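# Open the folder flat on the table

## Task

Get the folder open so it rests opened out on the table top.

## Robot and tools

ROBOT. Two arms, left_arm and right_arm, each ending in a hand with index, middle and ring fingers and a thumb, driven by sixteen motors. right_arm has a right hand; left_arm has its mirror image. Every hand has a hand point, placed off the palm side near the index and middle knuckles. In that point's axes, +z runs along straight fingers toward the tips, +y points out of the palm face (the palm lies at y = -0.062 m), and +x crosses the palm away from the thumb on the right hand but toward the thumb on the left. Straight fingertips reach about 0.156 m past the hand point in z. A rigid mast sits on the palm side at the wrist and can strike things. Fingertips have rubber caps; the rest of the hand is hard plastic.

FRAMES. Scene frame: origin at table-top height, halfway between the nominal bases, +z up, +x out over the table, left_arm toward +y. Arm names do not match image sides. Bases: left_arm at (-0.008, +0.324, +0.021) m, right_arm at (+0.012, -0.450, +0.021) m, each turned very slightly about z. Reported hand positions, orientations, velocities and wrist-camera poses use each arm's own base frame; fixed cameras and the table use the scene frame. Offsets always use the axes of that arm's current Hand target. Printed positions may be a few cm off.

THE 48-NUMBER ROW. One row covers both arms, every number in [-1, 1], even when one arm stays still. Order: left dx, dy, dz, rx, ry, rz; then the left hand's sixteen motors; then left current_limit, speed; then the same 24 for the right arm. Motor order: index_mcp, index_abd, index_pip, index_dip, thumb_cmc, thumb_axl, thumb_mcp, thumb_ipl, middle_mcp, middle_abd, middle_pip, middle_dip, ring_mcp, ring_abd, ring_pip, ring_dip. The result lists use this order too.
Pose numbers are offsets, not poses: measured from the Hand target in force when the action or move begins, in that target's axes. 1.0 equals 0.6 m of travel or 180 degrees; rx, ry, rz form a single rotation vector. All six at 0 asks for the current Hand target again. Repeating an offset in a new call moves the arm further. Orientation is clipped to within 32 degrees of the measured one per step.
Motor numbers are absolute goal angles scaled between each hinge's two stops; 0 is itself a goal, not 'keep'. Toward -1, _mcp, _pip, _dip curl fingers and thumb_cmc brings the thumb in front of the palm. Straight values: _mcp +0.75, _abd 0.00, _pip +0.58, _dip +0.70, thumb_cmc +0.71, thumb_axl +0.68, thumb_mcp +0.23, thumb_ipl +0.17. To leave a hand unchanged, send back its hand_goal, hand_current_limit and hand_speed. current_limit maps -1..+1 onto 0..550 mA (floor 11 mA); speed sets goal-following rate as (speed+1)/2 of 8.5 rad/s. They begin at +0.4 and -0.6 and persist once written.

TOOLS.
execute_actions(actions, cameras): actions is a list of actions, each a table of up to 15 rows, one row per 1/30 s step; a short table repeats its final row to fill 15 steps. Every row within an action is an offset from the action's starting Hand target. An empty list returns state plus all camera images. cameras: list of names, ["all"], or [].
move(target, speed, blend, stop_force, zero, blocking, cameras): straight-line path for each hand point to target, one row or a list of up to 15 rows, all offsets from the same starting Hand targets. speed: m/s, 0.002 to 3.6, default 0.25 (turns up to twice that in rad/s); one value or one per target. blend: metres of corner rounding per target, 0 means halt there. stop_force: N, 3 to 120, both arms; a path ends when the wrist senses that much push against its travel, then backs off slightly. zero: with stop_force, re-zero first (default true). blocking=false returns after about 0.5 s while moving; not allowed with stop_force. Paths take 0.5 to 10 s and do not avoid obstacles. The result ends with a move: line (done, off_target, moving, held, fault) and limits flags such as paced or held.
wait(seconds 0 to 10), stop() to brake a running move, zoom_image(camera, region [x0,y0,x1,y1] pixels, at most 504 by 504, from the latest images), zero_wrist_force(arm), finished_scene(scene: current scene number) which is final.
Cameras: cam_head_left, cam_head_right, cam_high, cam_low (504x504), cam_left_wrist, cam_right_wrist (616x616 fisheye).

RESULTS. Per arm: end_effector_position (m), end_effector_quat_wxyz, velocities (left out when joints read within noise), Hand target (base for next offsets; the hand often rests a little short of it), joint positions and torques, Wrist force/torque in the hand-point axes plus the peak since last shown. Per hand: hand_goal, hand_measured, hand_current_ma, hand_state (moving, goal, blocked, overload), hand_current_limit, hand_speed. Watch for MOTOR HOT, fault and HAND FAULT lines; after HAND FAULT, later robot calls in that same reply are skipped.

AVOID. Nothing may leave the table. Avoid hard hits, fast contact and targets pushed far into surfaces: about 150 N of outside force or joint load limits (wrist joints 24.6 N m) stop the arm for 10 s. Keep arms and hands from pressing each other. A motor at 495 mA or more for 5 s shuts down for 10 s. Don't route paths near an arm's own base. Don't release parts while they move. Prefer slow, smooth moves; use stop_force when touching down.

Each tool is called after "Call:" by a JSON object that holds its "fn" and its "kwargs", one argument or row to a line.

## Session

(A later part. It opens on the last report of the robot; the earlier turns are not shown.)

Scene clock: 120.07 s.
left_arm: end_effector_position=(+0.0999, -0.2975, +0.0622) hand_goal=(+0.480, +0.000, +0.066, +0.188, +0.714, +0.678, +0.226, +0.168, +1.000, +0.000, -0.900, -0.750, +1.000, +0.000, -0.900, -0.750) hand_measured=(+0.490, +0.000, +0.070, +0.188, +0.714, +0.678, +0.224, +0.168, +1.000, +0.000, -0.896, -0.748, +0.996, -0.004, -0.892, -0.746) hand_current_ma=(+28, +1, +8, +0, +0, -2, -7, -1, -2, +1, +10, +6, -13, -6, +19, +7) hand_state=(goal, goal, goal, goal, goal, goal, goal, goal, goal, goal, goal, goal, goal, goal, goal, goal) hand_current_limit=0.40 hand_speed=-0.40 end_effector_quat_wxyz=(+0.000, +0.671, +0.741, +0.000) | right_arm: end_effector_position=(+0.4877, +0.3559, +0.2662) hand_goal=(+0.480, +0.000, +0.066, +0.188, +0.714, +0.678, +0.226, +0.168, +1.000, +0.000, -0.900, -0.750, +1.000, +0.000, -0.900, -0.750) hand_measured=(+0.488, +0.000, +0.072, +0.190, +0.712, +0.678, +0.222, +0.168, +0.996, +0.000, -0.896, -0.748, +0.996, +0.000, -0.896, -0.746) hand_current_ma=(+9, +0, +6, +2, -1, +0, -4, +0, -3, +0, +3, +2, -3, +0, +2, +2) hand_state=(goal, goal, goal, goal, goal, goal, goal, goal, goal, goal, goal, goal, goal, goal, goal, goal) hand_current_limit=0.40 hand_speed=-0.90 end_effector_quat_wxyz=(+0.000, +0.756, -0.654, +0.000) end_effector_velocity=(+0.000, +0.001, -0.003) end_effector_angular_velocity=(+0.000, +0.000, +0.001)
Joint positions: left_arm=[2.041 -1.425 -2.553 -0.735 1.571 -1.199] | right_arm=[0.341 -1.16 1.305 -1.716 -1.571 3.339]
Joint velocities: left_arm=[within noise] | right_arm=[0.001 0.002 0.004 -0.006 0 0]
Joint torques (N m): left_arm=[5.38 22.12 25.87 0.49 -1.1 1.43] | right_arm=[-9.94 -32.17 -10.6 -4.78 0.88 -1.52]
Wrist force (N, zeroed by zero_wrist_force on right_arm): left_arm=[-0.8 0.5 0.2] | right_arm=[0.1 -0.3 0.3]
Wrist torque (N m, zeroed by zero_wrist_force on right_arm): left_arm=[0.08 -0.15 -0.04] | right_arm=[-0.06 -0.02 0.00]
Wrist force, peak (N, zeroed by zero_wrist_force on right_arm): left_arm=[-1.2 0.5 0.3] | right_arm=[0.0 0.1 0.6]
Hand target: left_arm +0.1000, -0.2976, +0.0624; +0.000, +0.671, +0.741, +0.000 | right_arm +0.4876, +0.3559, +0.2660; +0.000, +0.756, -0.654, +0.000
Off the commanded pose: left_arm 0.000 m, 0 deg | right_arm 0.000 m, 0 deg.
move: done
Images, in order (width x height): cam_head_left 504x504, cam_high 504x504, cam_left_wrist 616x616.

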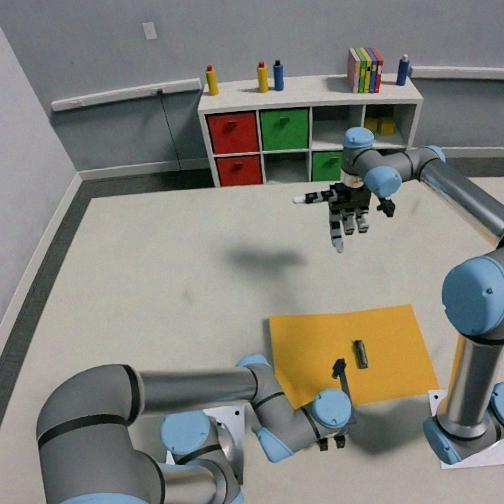

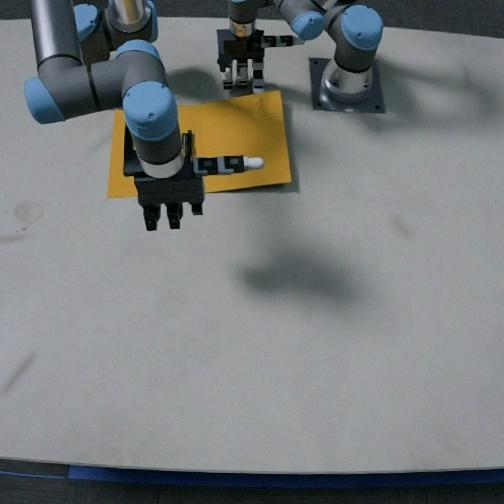

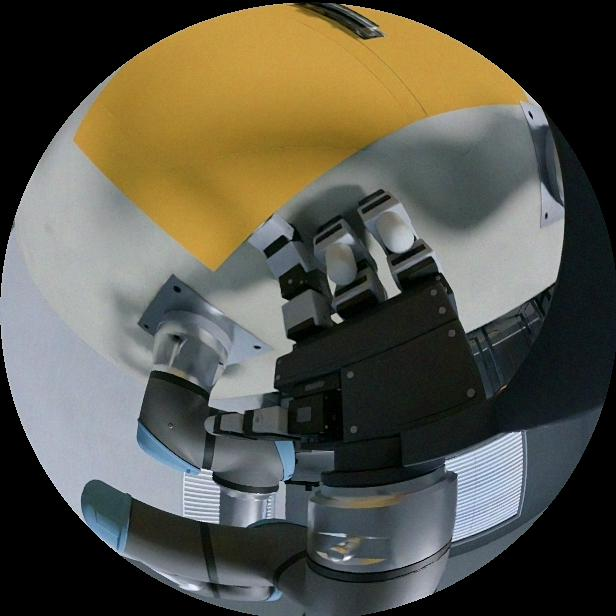

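Call:
{"fn": "move", "kwargs": {
  "target": [
    [0,0.017,-0.016,0,0,0, 0.479,0,0.285,0.406,0.714,0.678,0.226,0.168,1.0,0,-0.9,-0.75,1.0,0,-0.9,-0.75,0.4,-0.7, 0,0,0,0,0,0, 0.479,0,0.066,0.188,0.714,0.678,0.226,0.168,1.0,0,-0.9,-0.75,1.0,0,-0.9,-0.75,0.4,-0.9]
  ],
  "speed": 0.03
}}

Call:
{"fn": "move", "kwargs": {
  "target": [
    [0,-0.14,0,0,0,0, 0.479,0,0.285,0.406,0.714,0.678,0.226,0.168,1.0,0,-0.9,-0.75,1.0,0,-0.9,-0.75,0.4,-0.7, 0,0,0,0,0,0, 0.479,0,0.066,0.188,0.714,0.678,0.226,0.168,1.0,0,-0.9,-0.75,1.0,0,-0.9,-0.75,0.4,-0.9]
  ],
  "speed": 0.04,
  "cameras": ["cam_high","cam_head_left","cam_left_wrist","cam_low"]
}}

Scene clock: 122.97 s.
left_arm: end_effector_position=(+0.1103, -0.2967, +0.0722) hand_goal=(+0.480, +0.000, +0.286, +0.406, +0.714, +0.678, +0.226, +0.168, +1.000, +0.000, -0.900, -0.750, +1.000, +0.000, -0.900, -0.750) hand_measured=(+0.494, +0.002, +0.288, +0.404, +0.714, +0.678, +0.224, +0.168, +1.000, +0.000, -0.896, -0.748, +0.996, -0.004, -0.892, -0.746) hand_current_ma=(+44, +2, +4, -2, +0, -2, -7, -1, -2, +1, +10, +6, -13, -6, +19, +7) hand_state=(goal, goal, goal, goal, goal, goal, goal, goal, goal, goal, goal, goal, goal, goal, goal, goal) hand_current_limit=0.40 hand_speed=-0.70 end_effector_quat_wxyz=(+0.000, +0.671, +0.741, +0.000) end_effector_velocity=(+0.000, +0.000, +0.000) end_effector_angular_velocity=(-0.002, -0.001, +0.004) | right_arm: end_effector_position=(+0.4876, +0.3559, +0.2660) hand_goal=(+0.480, +0.000, +0.066, +0.188, +0.714, +0.678, +0.226, +0.168, +1.000, +0.000, -0.900, -0.750, +1.000, +0.000, -0.900, -0.750) hand_measured=(+0.488, +0.000, +0.072, +0.190, +0.712, +0.678, +0.222, +0.168, +0.996, +0.000, -0.896, -0.748, +0.996, +0.000, -0.896, -0.746) hand_current_ma=(+9, +0, +6, +2, -1, +0, -4, +0, -3, +0, +3, +2, -3, +0, +2, +2) hand_state=(goal, goal, goal, goal, goal, goal, goal, goal, goal, goal, goal, goal, goal, goal, goal, goal) hand_current_limit=0.40 hand_speed=-0.90 end_effector_quat_wxyz=(+0.000, +0.756, -0.654, +0.000)
Joint positions: left_arm=[2.073 -1.394 -2.539 -0.778 1.571 -1.167] | right_arm=[0.341 -1.16 1.305 -1.716 -1.571 3.339]
Joint velocities: left_arm=[-0.002 -0.003 -0.001 0.006 0 -0.005] | right_arm=[within noise]
Joint torques (N m): left_arm=[-9.08 -1.8 7.26 4.66 -1.26 -2.91] | right_arm=[7.53 -33.4 -10.91 -4.22 -1.63 1.26]
Wrist force (N, zeroed by zero_wrist_force on right_arm): left_arm=[-0.3 0.3 -0.1] | right_arm=[0.0 -0.2 0.2]
Wrist torque (N m, zeroed by zero_wrist_force on right_arm): left_arm=[0.08 -0.16 -0.03] | right_arm=[-0.04 0.00 -0.01]
Wrist force, peak (N, zeroed by zero_wrist_force on right_arm): left_arm=[-0.6 -3.2 -4.1] | right_arm=[-0.4 -0.3 0.2]
Hand target: left_arm +0.1101, -0.2966, +0.0720; +0.000, +0.671, +0.741, +0.000 | right_arm +0.4876, +0.3559, +0.2660; +0.000, +0.756, -0.654, +0.000
Off the commanded pose: left_arm 0.000 m, 0 deg | right_arm 0.000 m, 0 deg.
move: done

Scene clock: 125.40 s.
left_arm: end_effector_position=(+0.0265, -0.3050, +0.0720) hand_goal=(+0.480, +0.000, +0.286, +0.406, +0.714, +0.678, +0.226, +0.168, +1.000, +0.000, -0.900, -0.750, +1.000, +0.000, -0.900, -0.750) hand_measured=(+0.490, +0.002, +0.288, +0.406, +0.714, +0.678, +0.224, +0.168, +1.000, +0.000, -0.896, -0.748, +0.996, -0.004, -0.892, -0.746) hand_current_ma=(+30, +2, +5, +0, +0, -2, -7, -1, -2, +1, +10, +6, -13, -6, +19, +7) hand_state=(goal, goal, goal, goal, goal, goal, goal, goal, goal, goal, goal, goal, goal, goal, goal, goal) hand_current_limit=0.40 hand_speed=-0.70 end_effector_quat_wxyz=(+0.000, +0.671, +0.741, +0.000) | right_arm: end_effector_position=(+0.4876, +0.3559, +0.2660) hand_goal=(+0.480, +0.000, +0.066, +0.188, +0.714, +0.678, +0.226, +0.168, +1.000, +0.000, -0.900, -0.750, +1.000, +0.000, -0.900, -0.750) hand_measured=(+0.488, +0.000, +0.072, +0.190, +0.712, +0.678, +0.222, +0.168, +0.996, +0.000, -0.896, -0.748, +0.996, +0.000, -0.896, -0.746) hand_current_ma=(+9, +0, +6, +2, -1, +0, -4, +0, -3, +0, +3, +2, -3, +0, +2, +2) hand_state=(goal, goal, goal, goal, goal, goal, goal, goal, goal, goal, goal, goal, goal, goal, goal, goal) hand_current_limit=0.40 hand_speed=-0.90 end_effector_quat_wxyz=(+0.000, +0.756, -0.654, +0.000)
Joint positions: left_arm=[1.808 -1.431 -2.512 -0.769 1.571 -1.432] | right_arm=[0.341 -1.16 1.305 -1.716 -1.571 3.339]
Joint torques (N m): left_arm=[11.51 22.23 8.14 3.45 0.84 2.8] | right_arm=[11.41 -32.85 -11.03 -4.59 -1.87 1.12]
Wrist force (N, zeroed by zero_wrist_force on right_arm): left_arm=[-1.0 0.4 -0.4] | right_arm=[0.0 -0.2 0.0]
Wrist torque (N m, zeroed by zero_wrist_force on right_arm): left_arm=[0.10 -0.10 0.01] | right_arm=[-0.03 0.01 -0.01]
Wrist force, peak (N, zeroed by zero_wrist_force on right_arm): left_arm=[-0.8 1.0 -0.2] | right_arm=[0.0 -0.3 0.3]
Hand target: left_arm +0.0265, -0.3048, +0.0720; +0.000, +0.671, +0.741, +0.000 | right_arm +0.4876, +0.3559, +0.2660; +0.000, +0.756, -0.654, +0.000
Off the commanded pose: left_arm 0.000 m, 0 deg | right_arm 0.000 m, 0 deg.
move: done
Images, in order (width x height): cam_head_left 504x504, cam_high 504x504, cam_low 504x504, cam_left_wrist 616x616.

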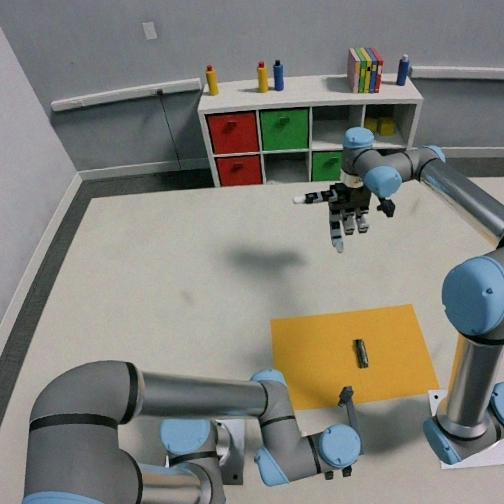

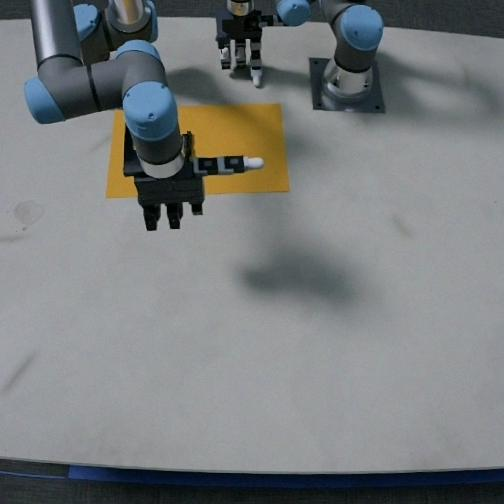

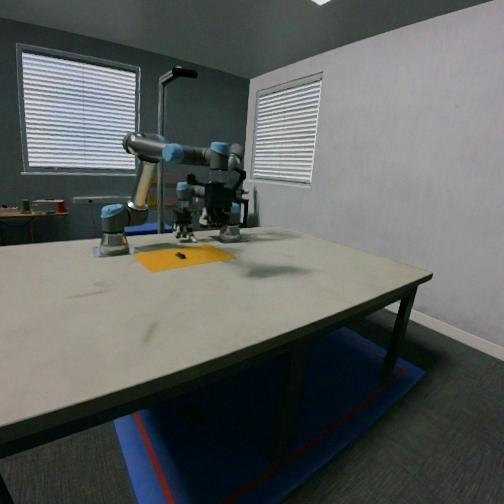

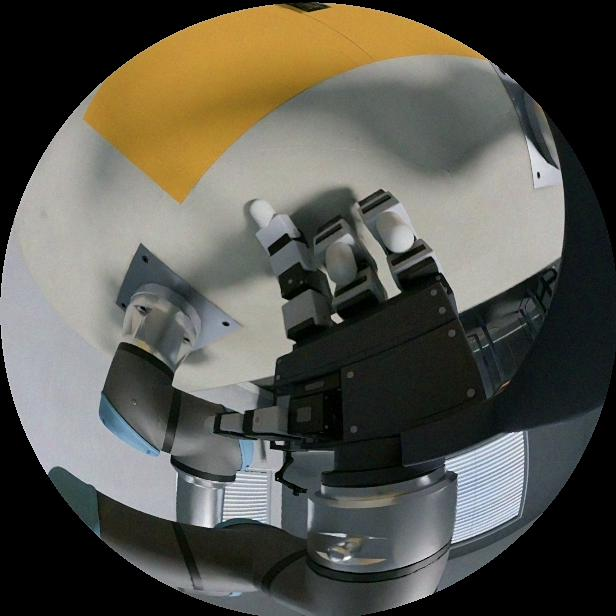

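The folder lies flat and open, and neither hand is touching it.

Call:
{"fn": "finished_scene", "kwargs": {
  "scene": 2
}}

The scene is finished: the task was done.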